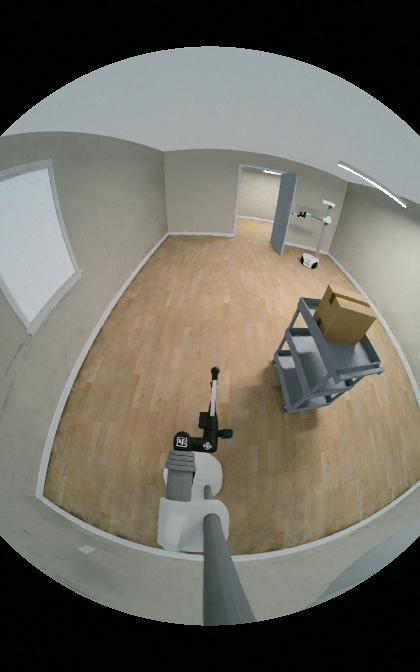

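Request:
move(r1={"base":{"strafe_m":-0.92}}, cameras=[], blocking=false)

Request:
wait(seconds=8, cameras=["r1_head_camera","r1_wrist_camera","r1_head_left_camera","r1_head_right_camera"])

Scene clock: 583.70 s.
move: r1 moving
r1.base_odometry: x=-6.026 y=-2.397 heading=+0.791
r1.turned_by_wheels: +0.000
r1.turned_by_imu: +0.000
r1.base_tilt: forward=-1.6 right=+1.3
r1.lidar_m: 5.03 1.97 1.49 1.44 1.02 0.76 0.73 0.76 1.12 3.27 0.82 0.98
r1.base_status: strafe_m moving
r1.joint_positions: lift_m=+0.686 arm_m=+0.000 wrist_yaw_rad=+0.002 wrist_pitch_rad=+0.002 wrist_roll_rad=+1.568 gripper_m=+0.085
r1.joint_status: not commanded
r1.measured_speeds: translate_m=+0.001 strafe_m=-0.141 rotate_rad=-0.005 lift_m=+0.000 arm_m=+0.000 wrist_yaw_rad=+0.000 wrist_pitch_rad=+0.000 wrist_roll_rad=+0.000
r1.motor_effort: lift_m=+23(23) arm_m=-4(4) wheel_0=+9(11) wheel_1=-9(9) wheel_2=+0(1)
r1.servo_current: wrist_yaw_rad=65(65) wrist_pitch_rad=46(46) wrist_roll_rad=46(59) gripper_m=39(46)
r1.hand_pose: x=+0.4595 y=-0.0868 z=+0.8633 quat_wxyz=(+0.708, +0.706, +0.002, +0.000) (m; r1's base frame)
r1.wrist_depth_mm: - - - - - 1756 1205 / - - - - - 1708 1205 / - - - - - 1708 1205 / - - - - - 1808 1229 / - - - - - 1808 1255 / - - 211 - 198 1576 1255 / - - - 150 - 1863 1255
r2: as last shown
r2.lidar_m: 0.62 0.68 3.62 2.81 2.81 1.94 1.31 1.20 1.22 1.33 1.20 1.04
r2.motor_effort: lift_m=+19(19) arm_m=-7(8) wheel_0=+11(12) wheel_1=-2(3) wheel_2=+14(15)
r2.servo_current: wrist_yaw_rad=104(104) wrist_pitch_rad=46(46) wrist_roll_rad=59(59) gripper_m=104(117)
r2.contact_limits: translate_m 0.8
r2.wrist_depth_mm: - - 246 163 236 231 227 / - - 247 163 236 232 229 / - - 249 164 238 234 230 / - - 249 165 240 236 231 / - - 252 166 242 236 233 / - - 186 167 180 237 235 / - - 255 - 243 236 235
pictures: none
No camera images: "cameras" was empty.

Scene clock: 587.60 s.
earlier move: r1 done
r1.base_odometry: x=-5.398 y=-3.019 heading=+0.791
r1.turned_by_wheels: +0.000
r1.turned_by_imu: -0.004
r1.base_tilt: forward=-1.6 right=+1.2
r1.lidar_m: 0.43 0.43 2.38 2.33 1.09 0.80 0.77 0.83 1.17 2.41 2.53 0.46
r1.base_status: done
r1.joint_positions: lift_m=+0.686 arm_m=+0.000 wrist_yaw_rad=+0.002 wrist_pitch_rad=+0.003 wrist_roll_rad=+1.568 gripper_m=+0.085
r1.joint_status: not commanded
r1.measured_speeds: all 0
r1.motor_effort: lift_m=+23(23) arm_m=-4(4) wheel_0=+0(15) wheel_1=+0(11) wheel_2=+0(2)
r1.servo_current: wrist_yaw_rad=26(72) wrist_pitch_rad=46(52) wrist_roll_rad=52(72) gripper_m=46(52)
r1.hand_pose: x=+0.4595 y=-0.0868 z=+0.8630 quat_wxyz=(+0.708, +0.706, +0.002, +0.000) (m; r1's base frame)
r1.wrist_depth_mm: - - - 251 307 307 310 / - - - - 298 1708 - / - - - - 294 1808 - / - - 488 229 290 - - / - - 496 492 289 - - / - - 212 225 192 - - / - 521 521 142 282 147 -
r2.base_odometry: x=-4.833 y=+0.172 heading=-1.455
r2.turned_by_wheels: +0.000
r2.turned_by_imu: +0.001
r2.base_tilt: forward=-0.7 right=+0.0
r2.lidar_m: 0.62 0.65 3.62 2.85 2.86 1.96 1.31 1.18 1.23 1.31 1.22 1.06
r2.base_status: not commanded
r2.joint_positions: lift_m=+0.900 arm_m=+0.220 wrist_yaw_rad=+0.696 wrist_pitch_rad=+0.003 wrist_roll_rad=+0.001 gripper_m=-0.029
r2.joint_status: not commanded
r2.measured_speeds: all 0
r2.motor_effort: lift_m=+19(19) arm_m=-8(8) wheel_0=+11(12) wheel_1=-3(3) wheel_2=+15(15)
r2.servo_current: wrist_yaw_rad=98(111) wrist_pitch_rad=39(52) wrist_roll_rad=39(59) gripper_m=104(117)
r2.contact_limits: translate_m 0.8
r2.hand_pose: x=+0.6685 y=+0.1179 z=+1.0771 quat_wxyz=(+0.940, +0.000, +0.002, +0.341) (m; r2's base frame)
r2.wrist_depth_mm: - - 244 163 236 231 228 / - - 247 163 236 233 229 / - - 249 165 238 234 229 / - - 249 166 241 236 232 / - - 250 166 242 236 232 / - - 186 167 181 237 236 / - - 254 - 243 237 236
wait: 3.90 of 8 s (r1 has come to rest)
pictures: r1_head_camera, r1_head_left_camera, r1_head_right_camera, r1_wrist_camera
Images, in order (width x height): r1_head_camera 420x560, r1_head_left_camera 420x672, r1_head_right_camera 420x672, r1_wrist_camera 616x392.

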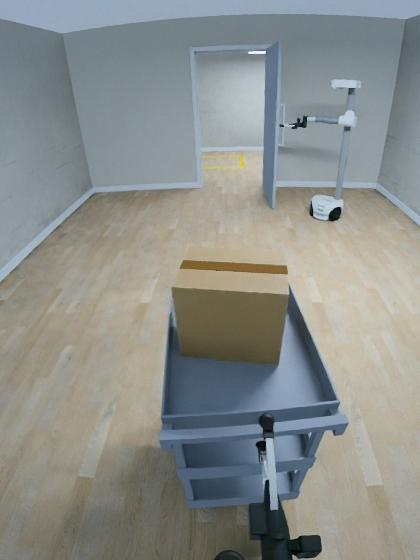

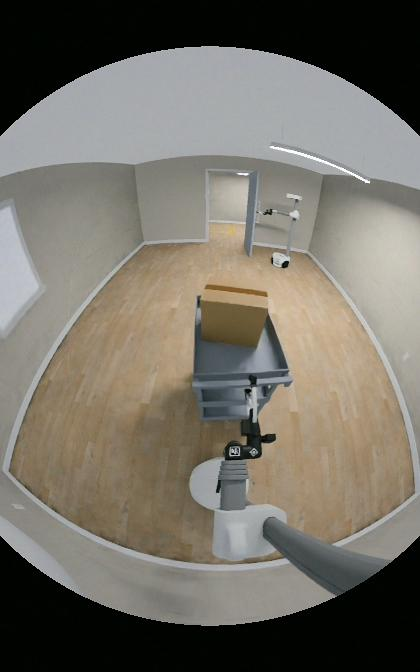

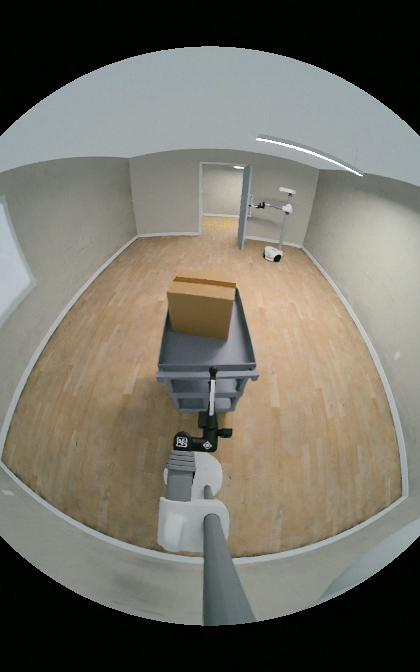

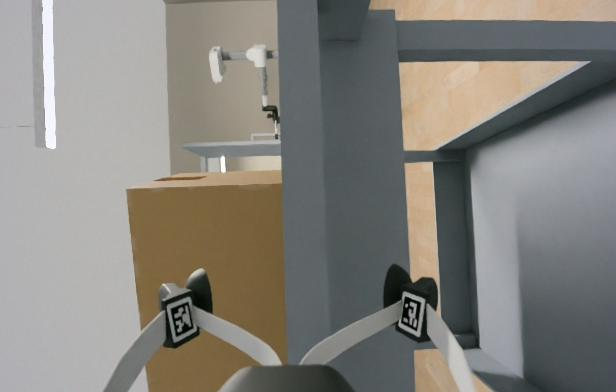

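Request:
move(r1={"base":{"translate_m":0.052,"strafe_m":0.035},"pace":"slow"}, cameras=[], blocking=false)

Request:
zoom_image(camera="r1_head_camera", region=[180, 30, 300, 230])

Request:
wait(seconds=3, cameras=["r1_wrist_camera"])

Scene clock: 596.53 s.
move: r1 moving
r1.base_odometry: x=-5.395 y=-3.005 heading=+0.790
r1.turned_by_wheels: +0.000
r1.turned_by_imu: -0.001
r1.base_tilt: forward=-1.6 right=+1.3
r1.lidar_m: 0.42 0.44 2.37 2.31 1.09 0.78 0.77 0.83 1.19 2.39 2.54 0.48
r1.base_status: translate_m moving; strafe_m moving
r1.joint_positions: lift_m=+0.686 arm_m=+0.000 wrist_yaw_rad=+0.002 wrist_pitch_rad=+0.003 wrist_roll_rad=+1.568 gripper_m=+0.085
r1.joint_status: not commanded
r1.measured_speeds: translate_m=+0.045 strafe_m=+0.029 rotate_rad=+0.002 lift_m=+0.000 arm_m=+0.000 wrist_yaw_rad=+0.000 wrist_pitch_rad=+0.000 wrist_roll_rad=+0.000
r1.motor_effort: lift_m=+23(23) arm_m=-4(4) wheel_0=-4(6) wheel_1=+4(8) wheel_2=-5(6)
r1.servo_current: wrist_yaw_rad=39(65) wrist_pitch_rad=39(46) wrist_roll_rad=52(59) gripper_m=39(46)
r1.hand_pose: x=+0.4595 y=-0.0868 z=+0.8630 quat_wxyz=(+0.708, +0.706, +0.002, +0.000) (m; r1's base frame)
r1.wrist_depth_mm: - - - - 296 298 300 / - - - - 285 1708 1281 / - - - - 283 1863 - / - - 477 219 278 - - / - 488 488 488 276 - - / - - 213 500 191 - - / - 512 508 143 271 148 -
r2: as last shown
r2.turned_by_imu: +0.000
r2.base_tilt: forward=-0.6 right=+0.1
r2.lidar_m: 0.62 0.65 3.62 2.86 2.85 1.96 1.31 1.20 1.24 1.33 1.21 1.03
r2.motor_effort: lift_m=+19(19) arm_m=-8(8) wheel_0=+11(12) wheel_1=-2(3) wheel_2=+14(15)
r2.servo_current: wrist_yaw_rad=98(104) wrist_pitch_rad=46(46) wrist_roll_rad=46(52) gripper_m=104(117)
r2.contact_limits: translate_m 0.8
r2.wrist_depth_mm: - - 245 163 236 231 227 / - - 246 163 236 234 228 / - - 248 164 238 234 230 / - - 249 166 240 235 231 / - - 252 166 241 236 233 / - - 186 167 180 237 235 / - - 255 - 244 237 236
pictures: none
No camera images: "cameras" was empty.

Scaled by 2.520 from the camera's 420x560 image, which has a finer 600x800 frame.

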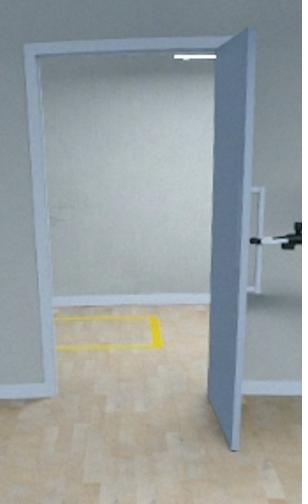

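Scene clock: 597.83 s.
earlier move: r1 done
r1.base_odometry: x=-5.386 y=-2.957 heading=+0.791
r1.turned_by_wheels: +0.000
r1.turned_by_imu: +0.000
r1.base_tilt: forward=-1.6 right=+1.3
r1.lidar_m: 0.39 0.41 2.33 2.29 1.14 0.82 0.81 0.88 1.26 2.44 2.54 0.42
r1.base_status: done
r1.joint_positions: lift_m=+0.686 arm_m=+0.000 wrist_yaw_rad=+0.000 wrist_pitch_rad=+0.003 wrist_roll_rad=+1.568 gripper_m=+0.085
r1.joint_status: not commanded
r1.measured_speeds: all 0
r1.motor_effort: lift_m=+23(23) arm_m=+4(4) wheel_0=-3(7) wheel_1=+2(10) wheel_2=-2(7)
r1.servo_current: wrist_yaw_rad=52(65) wrist_pitch_rad=33(46) wrist_roll_rad=52(59) gripper_m=39(46)
r1.hand_pose: x=+0.4593 y=-0.0873 z=+0.8630 quat_wxyz=(+0.708, +0.706, +0.001, -0.001) (m; r1's base frame)
r1.wrist_depth_mm: - - - 260 260 1661 1205 / - - - 257 256 1756 - / - - - 253 252 - - / - 452 452 249 251 - - / - 462 459 245 246 - - / - 466 211 184 199 - - / - 469 477 143 238 - -
r2.base_odometry: x=-4.833 y=+0.172 heading=-1.455
r2.turned_by_wheels: +0.000
r2.turned_by_imu: +0.000
r2.base_tilt: forward=-0.6 right=+0.0
r2.lidar_m: 0.64 0.65 3.59 2.83 2.84 1.94 1.28 1.19 1.23 1.31 1.22 1.02
r2.base_status: not commanded
r2.joint_positions: lift_m=+0.900 arm_m=+0.220 wrist_yaw_rad=+0.696 wrist_pitch_rad=+0.003 wrist_roll_rad=+0.001 gripper_m=-0.029
r2.joint_status: not commanded
r2.measured_speeds: all 0
r2.motor_effort: lift_m=+19(19) arm_m=-8(8) wheel_0=+11(12) wheel_1=-3(3) wheel_2=+14(15)
r2.servo_current: wrist_yaw_rad=91(104) wrist_pitch_rad=46(46) wrist_roll_rad=52(65) gripper_m=111(117)
r2.contact_limits: translate_m 0.8
r2.hand_pose: x=+0.6685 y=+0.1179 z=+1.0771 quat_wxyz=(+0.940, +0.000, +0.002, +0.341) (m; r2's base frame)
r2.wrist_depth_mm: - - 246 163 236 231 227 / - - 246 163 237 232 229 / - - 249 164 238 233 229 / - - 250 166 240 236 231 / - - 251 166 241 236 233 / - - 186 167 180 238 234 / - - 255 - 243 237 236
wait: 1.30 of 3 s (r1 has come to rest)
pictures: r1_wrist_camera
Images, in order (width x height): r1_wrist_camera 616x392.

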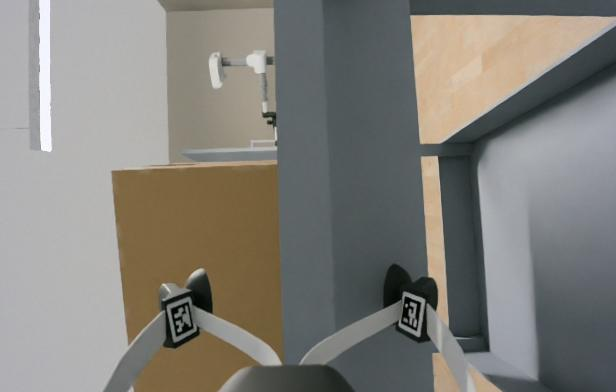

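Request:
move(r1={"joints":{"gripper_m":-0.035}}, cameras=[], blocking=false)

Request:
wait(seconds=3, cameras=[])

Request:
move(r1={"base":{"translate_m":1.5},"contact_limits":{"translate_m":0.7}}, cameras=[], blocking=false)

Request:
wait(seconds=10, cameras=["r1_head_camera","r1_wrist_camera"])

Scene clock: 616.93 s.
move: r1 moving
r1.base_odometry: x=-5.386 y=-2.957 heading=+0.791
r1.turned_by_wheels: +0.000
r1.turned_by_imu: +0.000
r1.base_tilt: forward=-1.6 right=+1.3
r1.lidar_m: 0.38 0.40 2.35 2.30 1.14 0.84 0.80 0.87 1.25 2.45 2.55 0.43
r1.base_status: not commanded
r1.joint_positions: lift_m=+0.686 arm_m=+0.000 wrist_yaw_rad=+0.000 wrist_pitch_rad=+0.003 wrist_roll_rad=+1.568 gripper_m=+0.067
r1.joint_status: gripper_m moving
r1.measured_speeds: all 0
r1.motor_effort: lift_m=+23(23) arm_m=+4(4) wheel_0=-2(4) wheel_1=+2(2) wheel_2=-2(2)
r1.servo_current: wrist_yaw_rad=59(65) wrist_pitch_rad=39(46) wrist_roll_rad=52(59) gripper_m=91(91)
r1.hand_pose: x=+0.4593 y=-0.0873 z=+0.8630 quat_wxyz=(+0.708, +0.706, +0.001, -0.001) (m; r1's base frame)
r1.wrist_depth_mm: - - - 260 262 1708 1255 / - - - 257 257 1708 - / - - - 252 253 - - / - 449 452 249 249 - - / - 459 455 244 245 - - / - 466 193 184 191 - - / - 473 473 138 238 - -
r2: as last shown
r2.base_tilt: forward=-0.7 right=+0.1
r2.lidar_m: 0.63 0.64 3.61 2.85 2.84 2.00 1.28 1.20 1.22 1.31 1.21 1.05
r2.servo_current: wrist_yaw_rad=91(91) wrist_pitch_rad=52(52) wrist_roll_rad=39(52) gripper_m=104(111)
r2.contact_limits: translate_m 0.8
r2.wrist_depth_mm: - - 245 163 236 231 227 / - - 247 163 237 232 229 / - - 247 164 238 233 230 / - - 249 165 240 236 231 / - - 251 166 241 236 232 / - - 186 167 180 237 234 / - - 254 - 244 236 236
pictures: none
No camera images: "cameras" was empty.

Scene clock: 618.30 s.
earlier move: r1 done
r1.base_odometry: x=-5.386 y=-2.957 heading=+0.791
r1.turned_by_wheels: +0.000
r1.turned_by_imu: +0.000
r1.base_tilt: forward=-1.6 right=+1.3
r1.lidar_m: 0.38 0.39 2.35 2.29 1.16 0.84 0.81 0.87 1.21 2.43 2.54 0.42
r1.base_status: not commanded
r1.joint_positions: lift_m=+0.686 arm_m=+0.000 wrist_yaw_rad=+0.000 wrist_pitch_rad=+0.004 wrist_roll_rad=+1.568 gripper_m=-0.034
r1.joint_status: all done
r1.measured_speeds: all 0
r1.motor_effort: lift_m=+23(23) arm_m=-4(4) wheel_0=-3(4) wheel_1=+2(3) wheel_2=+0(2)
r1.servo_current: wrist_yaw_rad=59(78) wrist_pitch_rad=46(59) wrist_roll_rad=46(78) gripper_m=72(182)
r1.hand_pose: x=+0.4593 y=-0.0873 z=+0.8626 quat_wxyz=(+0.708, +0.706, +0.002, -0.001) (m; r1's base frame)
r1.wrist_depth_mm: - - - 249 251 1708 1205 / - - - 248 247 1708 - / - - - 244 243 - - / - 436 442 238 240 - - / - 449 452 178 236 - - / - 455 207 195 181 - - / - 154 462 152 230 136 -
r2.base_odometry: x=-4.833 y=+0.172 heading=-1.455
r2.turned_by_wheels: +0.000
r2.turned_by_imu: +0.000
r2.base_tilt: forward=-0.7 right=+0.0
r2.lidar_m: 0.61 0.64 3.59 2.84 2.84 1.96 1.29 1.19 1.22 1.30 1.21 1.01
r2.base_status: not commanded
r2.joint_positions: lift_m=+0.900 arm_m=+0.220 wrist_yaw_rad=+0.696 wrist_pitch_rad=+0.003 wrist_roll_rad=+0.001 gripper_m=-0.029
r2.joint_status: not commanded
r2.measured_speeds: all 0
r2.motor_effort: lift_m=+19(19) arm_m=-8(8) wheel_0=+11(12) wheel_1=-2(3) wheel_2=+15(15)
r2.servo_current: wrist_yaw_rad=91(104) wrist_pitch_rad=46(52) wrist_roll_rad=46(65) gripper_m=111(111)
r2.contact_limits: translate_m 0.8
r2.hand_pose: x=+0.6685 y=+0.1179 z=+1.0771 quat_wxyz=(+0.940, +0.000, +0.002, +0.341) (m; r2's base frame)
r2.wrist_depth_mm: - - 245 163 236 231 228 / - - 246 164 236 232 229 / - - 247 165 239 234 229 / - - 250 166 240 235 232 / - - 250 166 242 236 234 / - - 186 166 180 236 234 / - - 255 - 243 238 236
wait: 1.37 of 3 s (r1 has come to rest)
pictures: none
No camera images: "cameras" was empty.

Scene clock: 618.80 s.
move: r1 moving
r1.base_odometry: x=-5.364 y=-2.935 heading=+0.791
r1.turned_by_wheels: +0.000
r1.turned_by_imu: +0.001
r1.base_tilt: forward=-1.6 right=+1.3
r1.lidar_m: 0.36 0.39 2.33 2.28 1.20 0.87 0.84 0.90 1.32 2.43 2.52 0.43
r1.base_status: translate_m moving
r1.joint_positions: lift_m=+0.686 arm_m=+0.000 wrist_yaw_rad=-0.002 wrist_pitch_rad=+0.005 wrist_roll_rad=+1.568 gripper_m=-0.034
r1.joint_status: not commanded
r1.measured_speeds: translate_m=+0.125 strafe_m=-0.001 rotate_rad=+0.008 lift_m=+0.000 arm_m=+0.000 wrist_yaw_rad=+0.000 wrist_pitch_rad=+0.013 wrist_roll_rad=+0.000
r1.motor_effort: lift_m=+23(23) arm_m=+5(5) wheel_0=+10(12) wheel_1=+7(8) wheel_2=-14(17)
r1.servo_current: wrist_yaw_rad=52(72) wrist_pitch_rad=46(46) wrist_roll_rad=52(65) gripper_m=46(78)
r1.contact_limits: translate_m 0.7
r1.hand_pose: x=+0.4590 y=-0.0880 z=+0.8623 quat_wxyz=(+0.708, +0.706, +0.001, -0.003) (m; r1's base frame)
r1.wrist_depth_mm: - - - 244 247 1708 1205 / - - - 240 242 1708 - / - - - 236 238 - - / - 433 433 173 235 - - / - 439 436 171 231 - - / - 449 442 172 181 - - / - 452 455 - 224 - -
r2: as last shown
r2.lidar_m: 0.62 0.67 3.62 2.86 2.85 1.96 1.29 1.19 1.22 1.32 1.19 1.07
r2.motor_effort: lift_m=+19(19) arm_m=-8(8) wheel_0=+12(12) wheel_1=-2(3) wheel_2=+14(15)
r2.servo_current: wrist_yaw_rad=85(98) wrist_pitch_rad=33(46) wrist_roll_rad=33(52) gripper_m=104(111)
r2.contact_limits: translate_m 0.8
r2.wrist_depth_mm: - - 245 163 236 230 227 / - - 246 163 236 231 227 / - - 248 165 238 233 229 / - - 250 166 240 235 232 / - - 252 166 242 236 233 / - - 186 167 179 237 234 / - - 255 - 244 237 235
pictures: none
No camera images: "cameras" was empty.

Scene clock: 624.80 s.
earlier move: r1 done
r1.base_odometry: x=-4.331 y=-1.891 heading=+0.791
r1.turned_by_wheels: +0.000
r1.turned_by_imu: -0.003
r1.base_tilt: forward=-1.6 right=+1.3
r1.lidar_m: 0.28 0.30 2.32 2.22 2.32 2.40 2.29 2.46 2.58 2.49 2.58 0.46
r1.base_status: done
r1.joint_positions: lift_m=+0.686 arm_m=+0.000 wrist_yaw_rad=-0.003 wrist_pitch_rad=+0.007 wrist_roll_rad=+1.569 gripper_m=-0.034
r1.joint_status: not commanded
r1.measured_speeds: all 0
r1.motor_effort: lift_m=+23(23) arm_m=+4(5) wheel_0=+2(13) wheel_1=+1(9) wheel_2=+0(17)
r1.servo_current: wrist_yaw_rad=59(85) wrist_pitch_rad=46(65) wrist_roll_rad=52(65) gripper_m=46(78)
r1.contact_limits: translate_m 0.7
r1.hand_pose: x=+0.4590 y=-0.0882 z=+0.8618 quat_wxyz=(+0.708, +0.706, +0.002, -0.003) (m; r1's base frame)
r1.wrist_depth_mm: - - - - - 1661 1182 / - - - 334 - 375 375 / - - - - 370 1618 466 / - - - - 291 1708 - / - - - 246 251 1863 - / - 439 206 173 182 - - / - 399 399 - 204 - -
r2.base_odometry: x=-4.833 y=+0.172 heading=-1.455
r2.turned_by_wheels: +0.000
r2.turned_by_imu: +0.001
r2.base_tilt: forward=-0.6 right=+0.1
r2.lidar_m: 0.61 0.65 3.60 1.85 4.59 1.96 1.30 1.18 1.23 1.32 1.22 1.05
r2.base_status: not commanded
r2.joint_positions: lift_m=+0.900 arm_m=+0.220 wrist_yaw_rad=+0.696 wrist_pitch_rad=+0.003 wrist_roll_rad=+0.001 gripper_m=-0.029
r2.joint_status: not commanded
r2.measured_speeds: all 0
r2.motor_effort: lift_m=+19(19) arm_m=-8(8) wheel_0=+11(12) wheel_1=-2(3) wheel_2=+14(15)
r2.servo_current: wrist_yaw_rad=85(104) wrist_pitch_rad=46(46) wrist_roll_rad=46(65) gripper_m=98(117)
r2.contact_limits: translate_m 0.8
r2.hand_pose: x=+0.6685 y=+0.1179 z=+1.0771 quat_wxyz=(+0.940, +0.000, +0.002, +0.341) (m; r2's base frame)
r2.wrist_depth_mm: - - 246 163 236 231 227 / - - 246 163 236 231 229 / - - 248 165 239 234 229 / - - 249 165 242 235 231 / - - 251 166 241 236 232 / - - 186 167 180 238 234 / - - 254 - 244 237 236
wait: 6.00 of 10 s (r1 has come to rest)
pictures: r1_head_camera, r1_wrist_camera
Images, in order (width x height): r1_head_camera 420x560, r1_wrist_camera 616x392.

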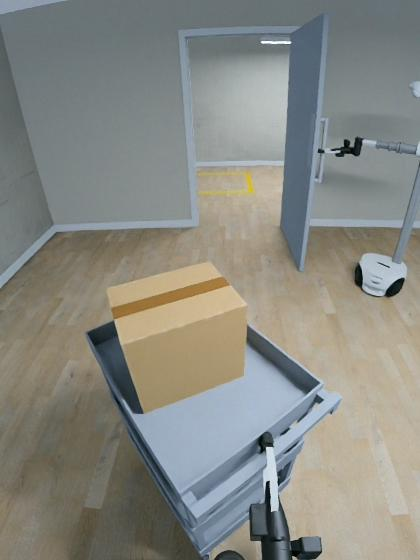

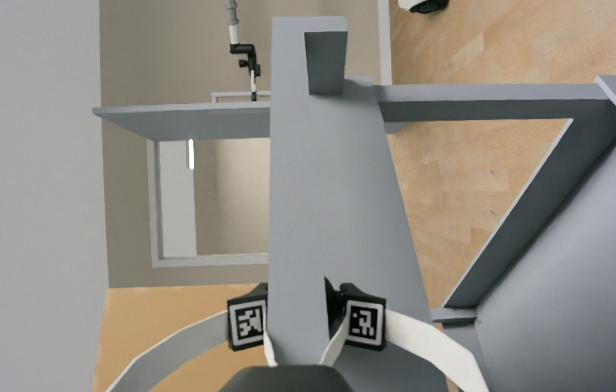

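Request:
move(r1={"base":{"translate_m":0.1,"strafe_m":0.42},"contact_limits":{"translate_m":0.7,"strafe_m":0.7}}, cameras=[], blocking=false)

Request:
wait(seconds=10, cameras=["r1_head_camera"])

r1: "contact_limits": translate_m and strafe_m are given together and make one move, which takes one limit: state it under one of them only
Scene clock: 632.67 s.
r1.base_odometry: x=-4.331 y=-1.891 heading=+0.791
r1.turned_by_wheels: +0.000
r1.turned_by_imu: +0.000
r1.base_tilt: forward=-1.6 right=+1.3
r1.lidar_m: 0.28 0.29 2.34 2.22 2.34 2.35 2.29 2.44 2.58 2.48 2.59 0.50
r1.base_status: done
r1.joint_positions: lift_m=+0.686 arm_m=+0.000 wrist_yaw_rad=-0.003 wrist_pitch_rad=+0.007 wrist_roll_rad=+1.569 gripper_m=-0.034
r1.joint_status: not commanded
r1.measured_speeds: all 0
r1.motor_effort: lift_m=+23(23) arm_m=+4(5) wheel_0=+1(13) wheel_1=+1(9) wheel_2=+0(17)
r1.servo_current: wrist_yaw_rad=65(85) wrist_pitch_rad=52(65) wrist_roll_rad=39(65) gripper_m=52(78)
r1.contact_limits: translate_m 0.7
r1.hand_pose: x=+0.4590 y=-0.0882 z=+0.8618 quat_wxyz=(+0.708, +0.706, +0.002, -0.003) (m; r1's base frame)
r1.wrist_depth_mm: - - - - - 1708 1160 / - - - 332 - 373 375 / - - - - 373 1618 469 / - - - - 291 1756 - / - - - 246 250 1863 - / - 436 208 173 182 - - / - 399 397 - 204 - -
r2.base_odometry: x=-4.833 y=+0.172 heading=-1.455
r2.turned_by_wheels: +0.000
r2.turned_by_imu: +0.000
r2.base_tilt: forward=-0.7 right=+0.0
r2.lidar_m: 0.63 0.67 3.62 1.83 4.59 1.98 1.28 1.19 1.22 1.34 1.21 1.04
r2.base_status: not commanded
r2.joint_positions: lift_m=+0.900 arm_m=+0.220 wrist_yaw_rad=+0.696 wrist_pitch_rad=+0.003 wrist_roll_rad=+0.001 gripper_m=-0.029
r2.joint_status: not commanded
r2.measured_speeds: all 0
r2.motor_effort: lift_m=+19(19) arm_m=-8(8) wheel_0=+11(12) wheel_1=-2(3) wheel_2=+14(15)
r2.servo_current: wrist_yaw_rad=98(104) wrist_pitch_rad=39(46) wrist_roll_rad=52(65) gripper_m=111(117)
r2.contact_limits: translate_m 0.8
r2.hand_pose: x=+0.6685 y=+0.1179 z=+1.0771 quat_wxyz=(+0.940, +0.000, +0.002, +0.341) (m; r2's base frame)
r2.wrist_depth_mm: - - 245 163 236 231 227 / - - 247 163 236 231 229 / - - 248 164 238 233 230 / - - 251 166 240 235 232 / - - 251 166 241 237 233 / - - 186 167 180 237 236 / - - 255 - 244 236 236
pictures: none

not run: a call was refused earlier in this reply.

Request:
move(r1={"base":{"translate_m":0.1,"strafe_m":0.42},"contact_limits":{"translate_m":0.7}}, cameras=[], blocking=false)

Request:
wait(seconds=10, cameras=["r1_head_camera"])

Scene clock: 636.50 s.
move: r1 moving
r1.base_odometry: x=-4.349 y=-1.863 heading=+0.789
r1.turned_by_wheels: -0.002
r1.turned_by_imu: -0.002
r1.base_tilt: forward=-1.6 right=+1.3
r1.lidar_m: 0.27 0.34 2.29 2.19 2.31 2.40 2.31 2.46 2.60 2.51 2.62 0.49
r1.base_status: translate_m moving; strafe_m moving
r1.joint_positions: lift_m=+0.686 arm_m=+0.000 wrist_yaw_rad=-0.011 wrist_pitch_rad=+0.007 wrist_roll_rad=+1.569 gripper_m=-0.034
r1.joint_status: not commanded
r1.measured_speeds: translate_m=+0.031 strafe_m=+0.123 rotate_rad=-0.008 lift_m=+0.000 arm_m=+0.000 wrist_yaw_rad=-0.057 wrist_pitch_rad=+0.000 wrist_roll_rad=+0.000
r1.motor_effort: lift_m=+23(23) arm_m=+4(4) wheel_0=-15(15) wheel_1=+7(10) wheel_2=-12(12)
r1.servo_current: wrist_yaw_rad=65(65) wrist_pitch_rad=52(52) wrist_roll_rad=46(65) gripper_m=52(52)
r1.contact_limits: translate_m 0.7
r1.hand_pose: x=+0.4583 y=-0.0907 z=+0.8618 quat_wxyz=(+0.708, +0.706, -0.001, -0.007) (m; r1's base frame)
r1.wrist_depth_mm: - - - - - 1618 1182 / - - - 340 - 1464 1138 / - - - - 373 1537 462 / - - - - 294 1708 - / - - - 238 249 1863 - / - 433 184 167 179 - - / - 399 394 - 199 139 -
r2.base_odometry: x=-4.833 y=+0.172 heading=-1.455
r2.turned_by_wheels: +0.000
r2.turned_by_imu: +0.000
r2.base_tilt: forward=-0.6 right=+0.1
r2.lidar_m: 0.64 0.66 3.63 1.82 4.59 1.94 1.29 1.19 1.23 1.32 1.22 1.02
r2.base_status: not commanded
r2.joint_positions: lift_m=+0.900 arm_m=+0.220 wrist_yaw_rad=+0.696 wrist_pitch_rad=+0.003 wrist_roll_rad=+0.001 gripper_m=-0.029
r2.joint_status: not commanded
r2.measured_speeds: all 0
r2.motor_effort: lift_m=+19(19) arm_m=-8(8) wheel_0=+12(12) wheel_1=-2(3) wheel_2=+14(15)
r2.servo_current: wrist_yaw_rad=98(98) wrist_pitch_rad=46(46) wrist_roll_rad=39(52) gripper_m=111(111)
r2.contact_limits: translate_m 0.8
r2.hand_pose: x=+0.6685 y=+0.1179 z=+1.0771 quat_wxyz=(+0.940, +0.000, +0.002, +0.341) (m; r2's base frame)
r2.wrist_depth_mm: - - 246 163 236 231 228 / - - 246 163 237 231 229 / - - 248 164 238 233 229 / - - 250 166 241 235 231 / - - 251 166 241 236 233 / - - 186 167 180 237 235 / - - 254 - 244 236 236
pictures: none
No camera images: "cameras" was empty.

Scene clock: 638.87 s.
earlier move: r1 done
r1.base_odometry: x=-4.559 y=-1.524 heading=+0.790
r1.turned_by_wheels: +0.001
r1.turned_by_imu: +0.000
r1.base_tilt: forward=-1.6 right=+1.3
r1.lidar_m: 0.37 2.57 1.90 1.81 1.90 2.47 2.39 2.54 2.99 2.89 3.04 0.43
r1.base_status: done
r1.joint_positions: lift_m=+0.686 arm_m=+0.000 wrist_yaw_rad=-0.003 wrist_pitch_rad=+0.007 wrist_roll_rad=+1.569 gripper_m=-0.034
r1.joint_status: not commanded
r1.measured_speeds: all 0
r1.motor_effort: lift_m=+23(23) arm_m=-4(4) wheel_0=-8(20) wheel_1=+0(10) wheel_2=-1(15)
r1.servo_current: wrist_yaw_rad=52(104) wrist_pitch_rad=52(59) wrist_roll_rad=59(65) gripper_m=52(59)
r1.contact_limits: translate_m 0.7
r1.hand_pose: x=+0.4591 y=-0.0882 z=+0.8617 quat_wxyz=(+0.708, +0.706, +0.002, -0.004) (m; r1's base frame)
r1.wrist_depth_mm: - - - 247 248 1708 1229 / - - - 241 244 1708 - / - - - 238 240 - - / - 436 436 234 236 - - / - 442 445 172 232 - - / - 449 206 173 181 - - / - 452 459 - 224 - -
r2.base_odometry: x=-4.833 y=+0.172 heading=-1.455
r2.turned_by_wheels: +0.000
r2.turned_by_imu: +0.000
r2.base_tilt: forward=-0.6 right=+0.1
r2.lidar_m: 0.60 0.66 1.80 1.85 4.58 1.98 1.29 1.18 1.21 1.33 1.20 1.02
r2.base_status: not commanded
r2.joint_positions: lift_m=+0.900 arm_m=+0.220 wrist_yaw_rad=+0.696 wrist_pitch_rad=+0.003 wrist_roll_rad=+0.001 gripper_m=-0.029
r2.joint_status: not commanded
r2.measured_speeds: all 0
r2.motor_effort: lift_m=+19(19) arm_m=-8(8) wheel_0=+11(12) wheel_1=-2(3) wheel_2=+14(15)
r2.servo_current: wrist_yaw_rad=98(111) wrist_pitch_rad=39(52) wrist_roll_rad=46(59) gripper_m=111(117)
r2.contact_limits: translate_m 0.8
r2.hand_pose: x=+0.6685 y=+0.1179 z=+1.0771 quat_wxyz=(+0.940, +0.000, +0.002, +0.341) (m; r2's base frame)
r2.wrist_depth_mm: - - 246 163 236 231 228 / - - 247 163 236 231 229 / - - 248 165 239 234 230 / - - 250 165 239 236 232 / - - 251 166 241 236 233 / - - 186 167 180 238 235 / - - 254 - 244 236 236
wait: 2.37 of 10 s (r1 has come to rest)
pictures: r1_head_camera
Images, in order (width x height): r1_head_camera 420x560.

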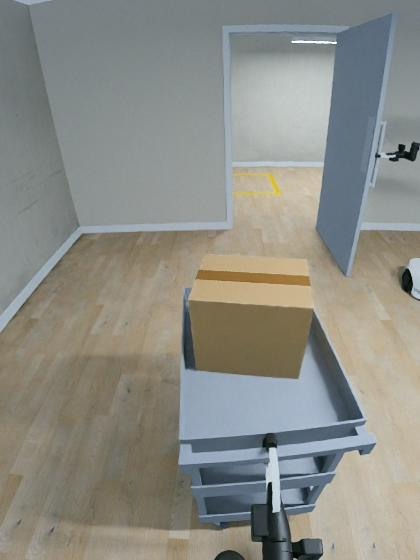

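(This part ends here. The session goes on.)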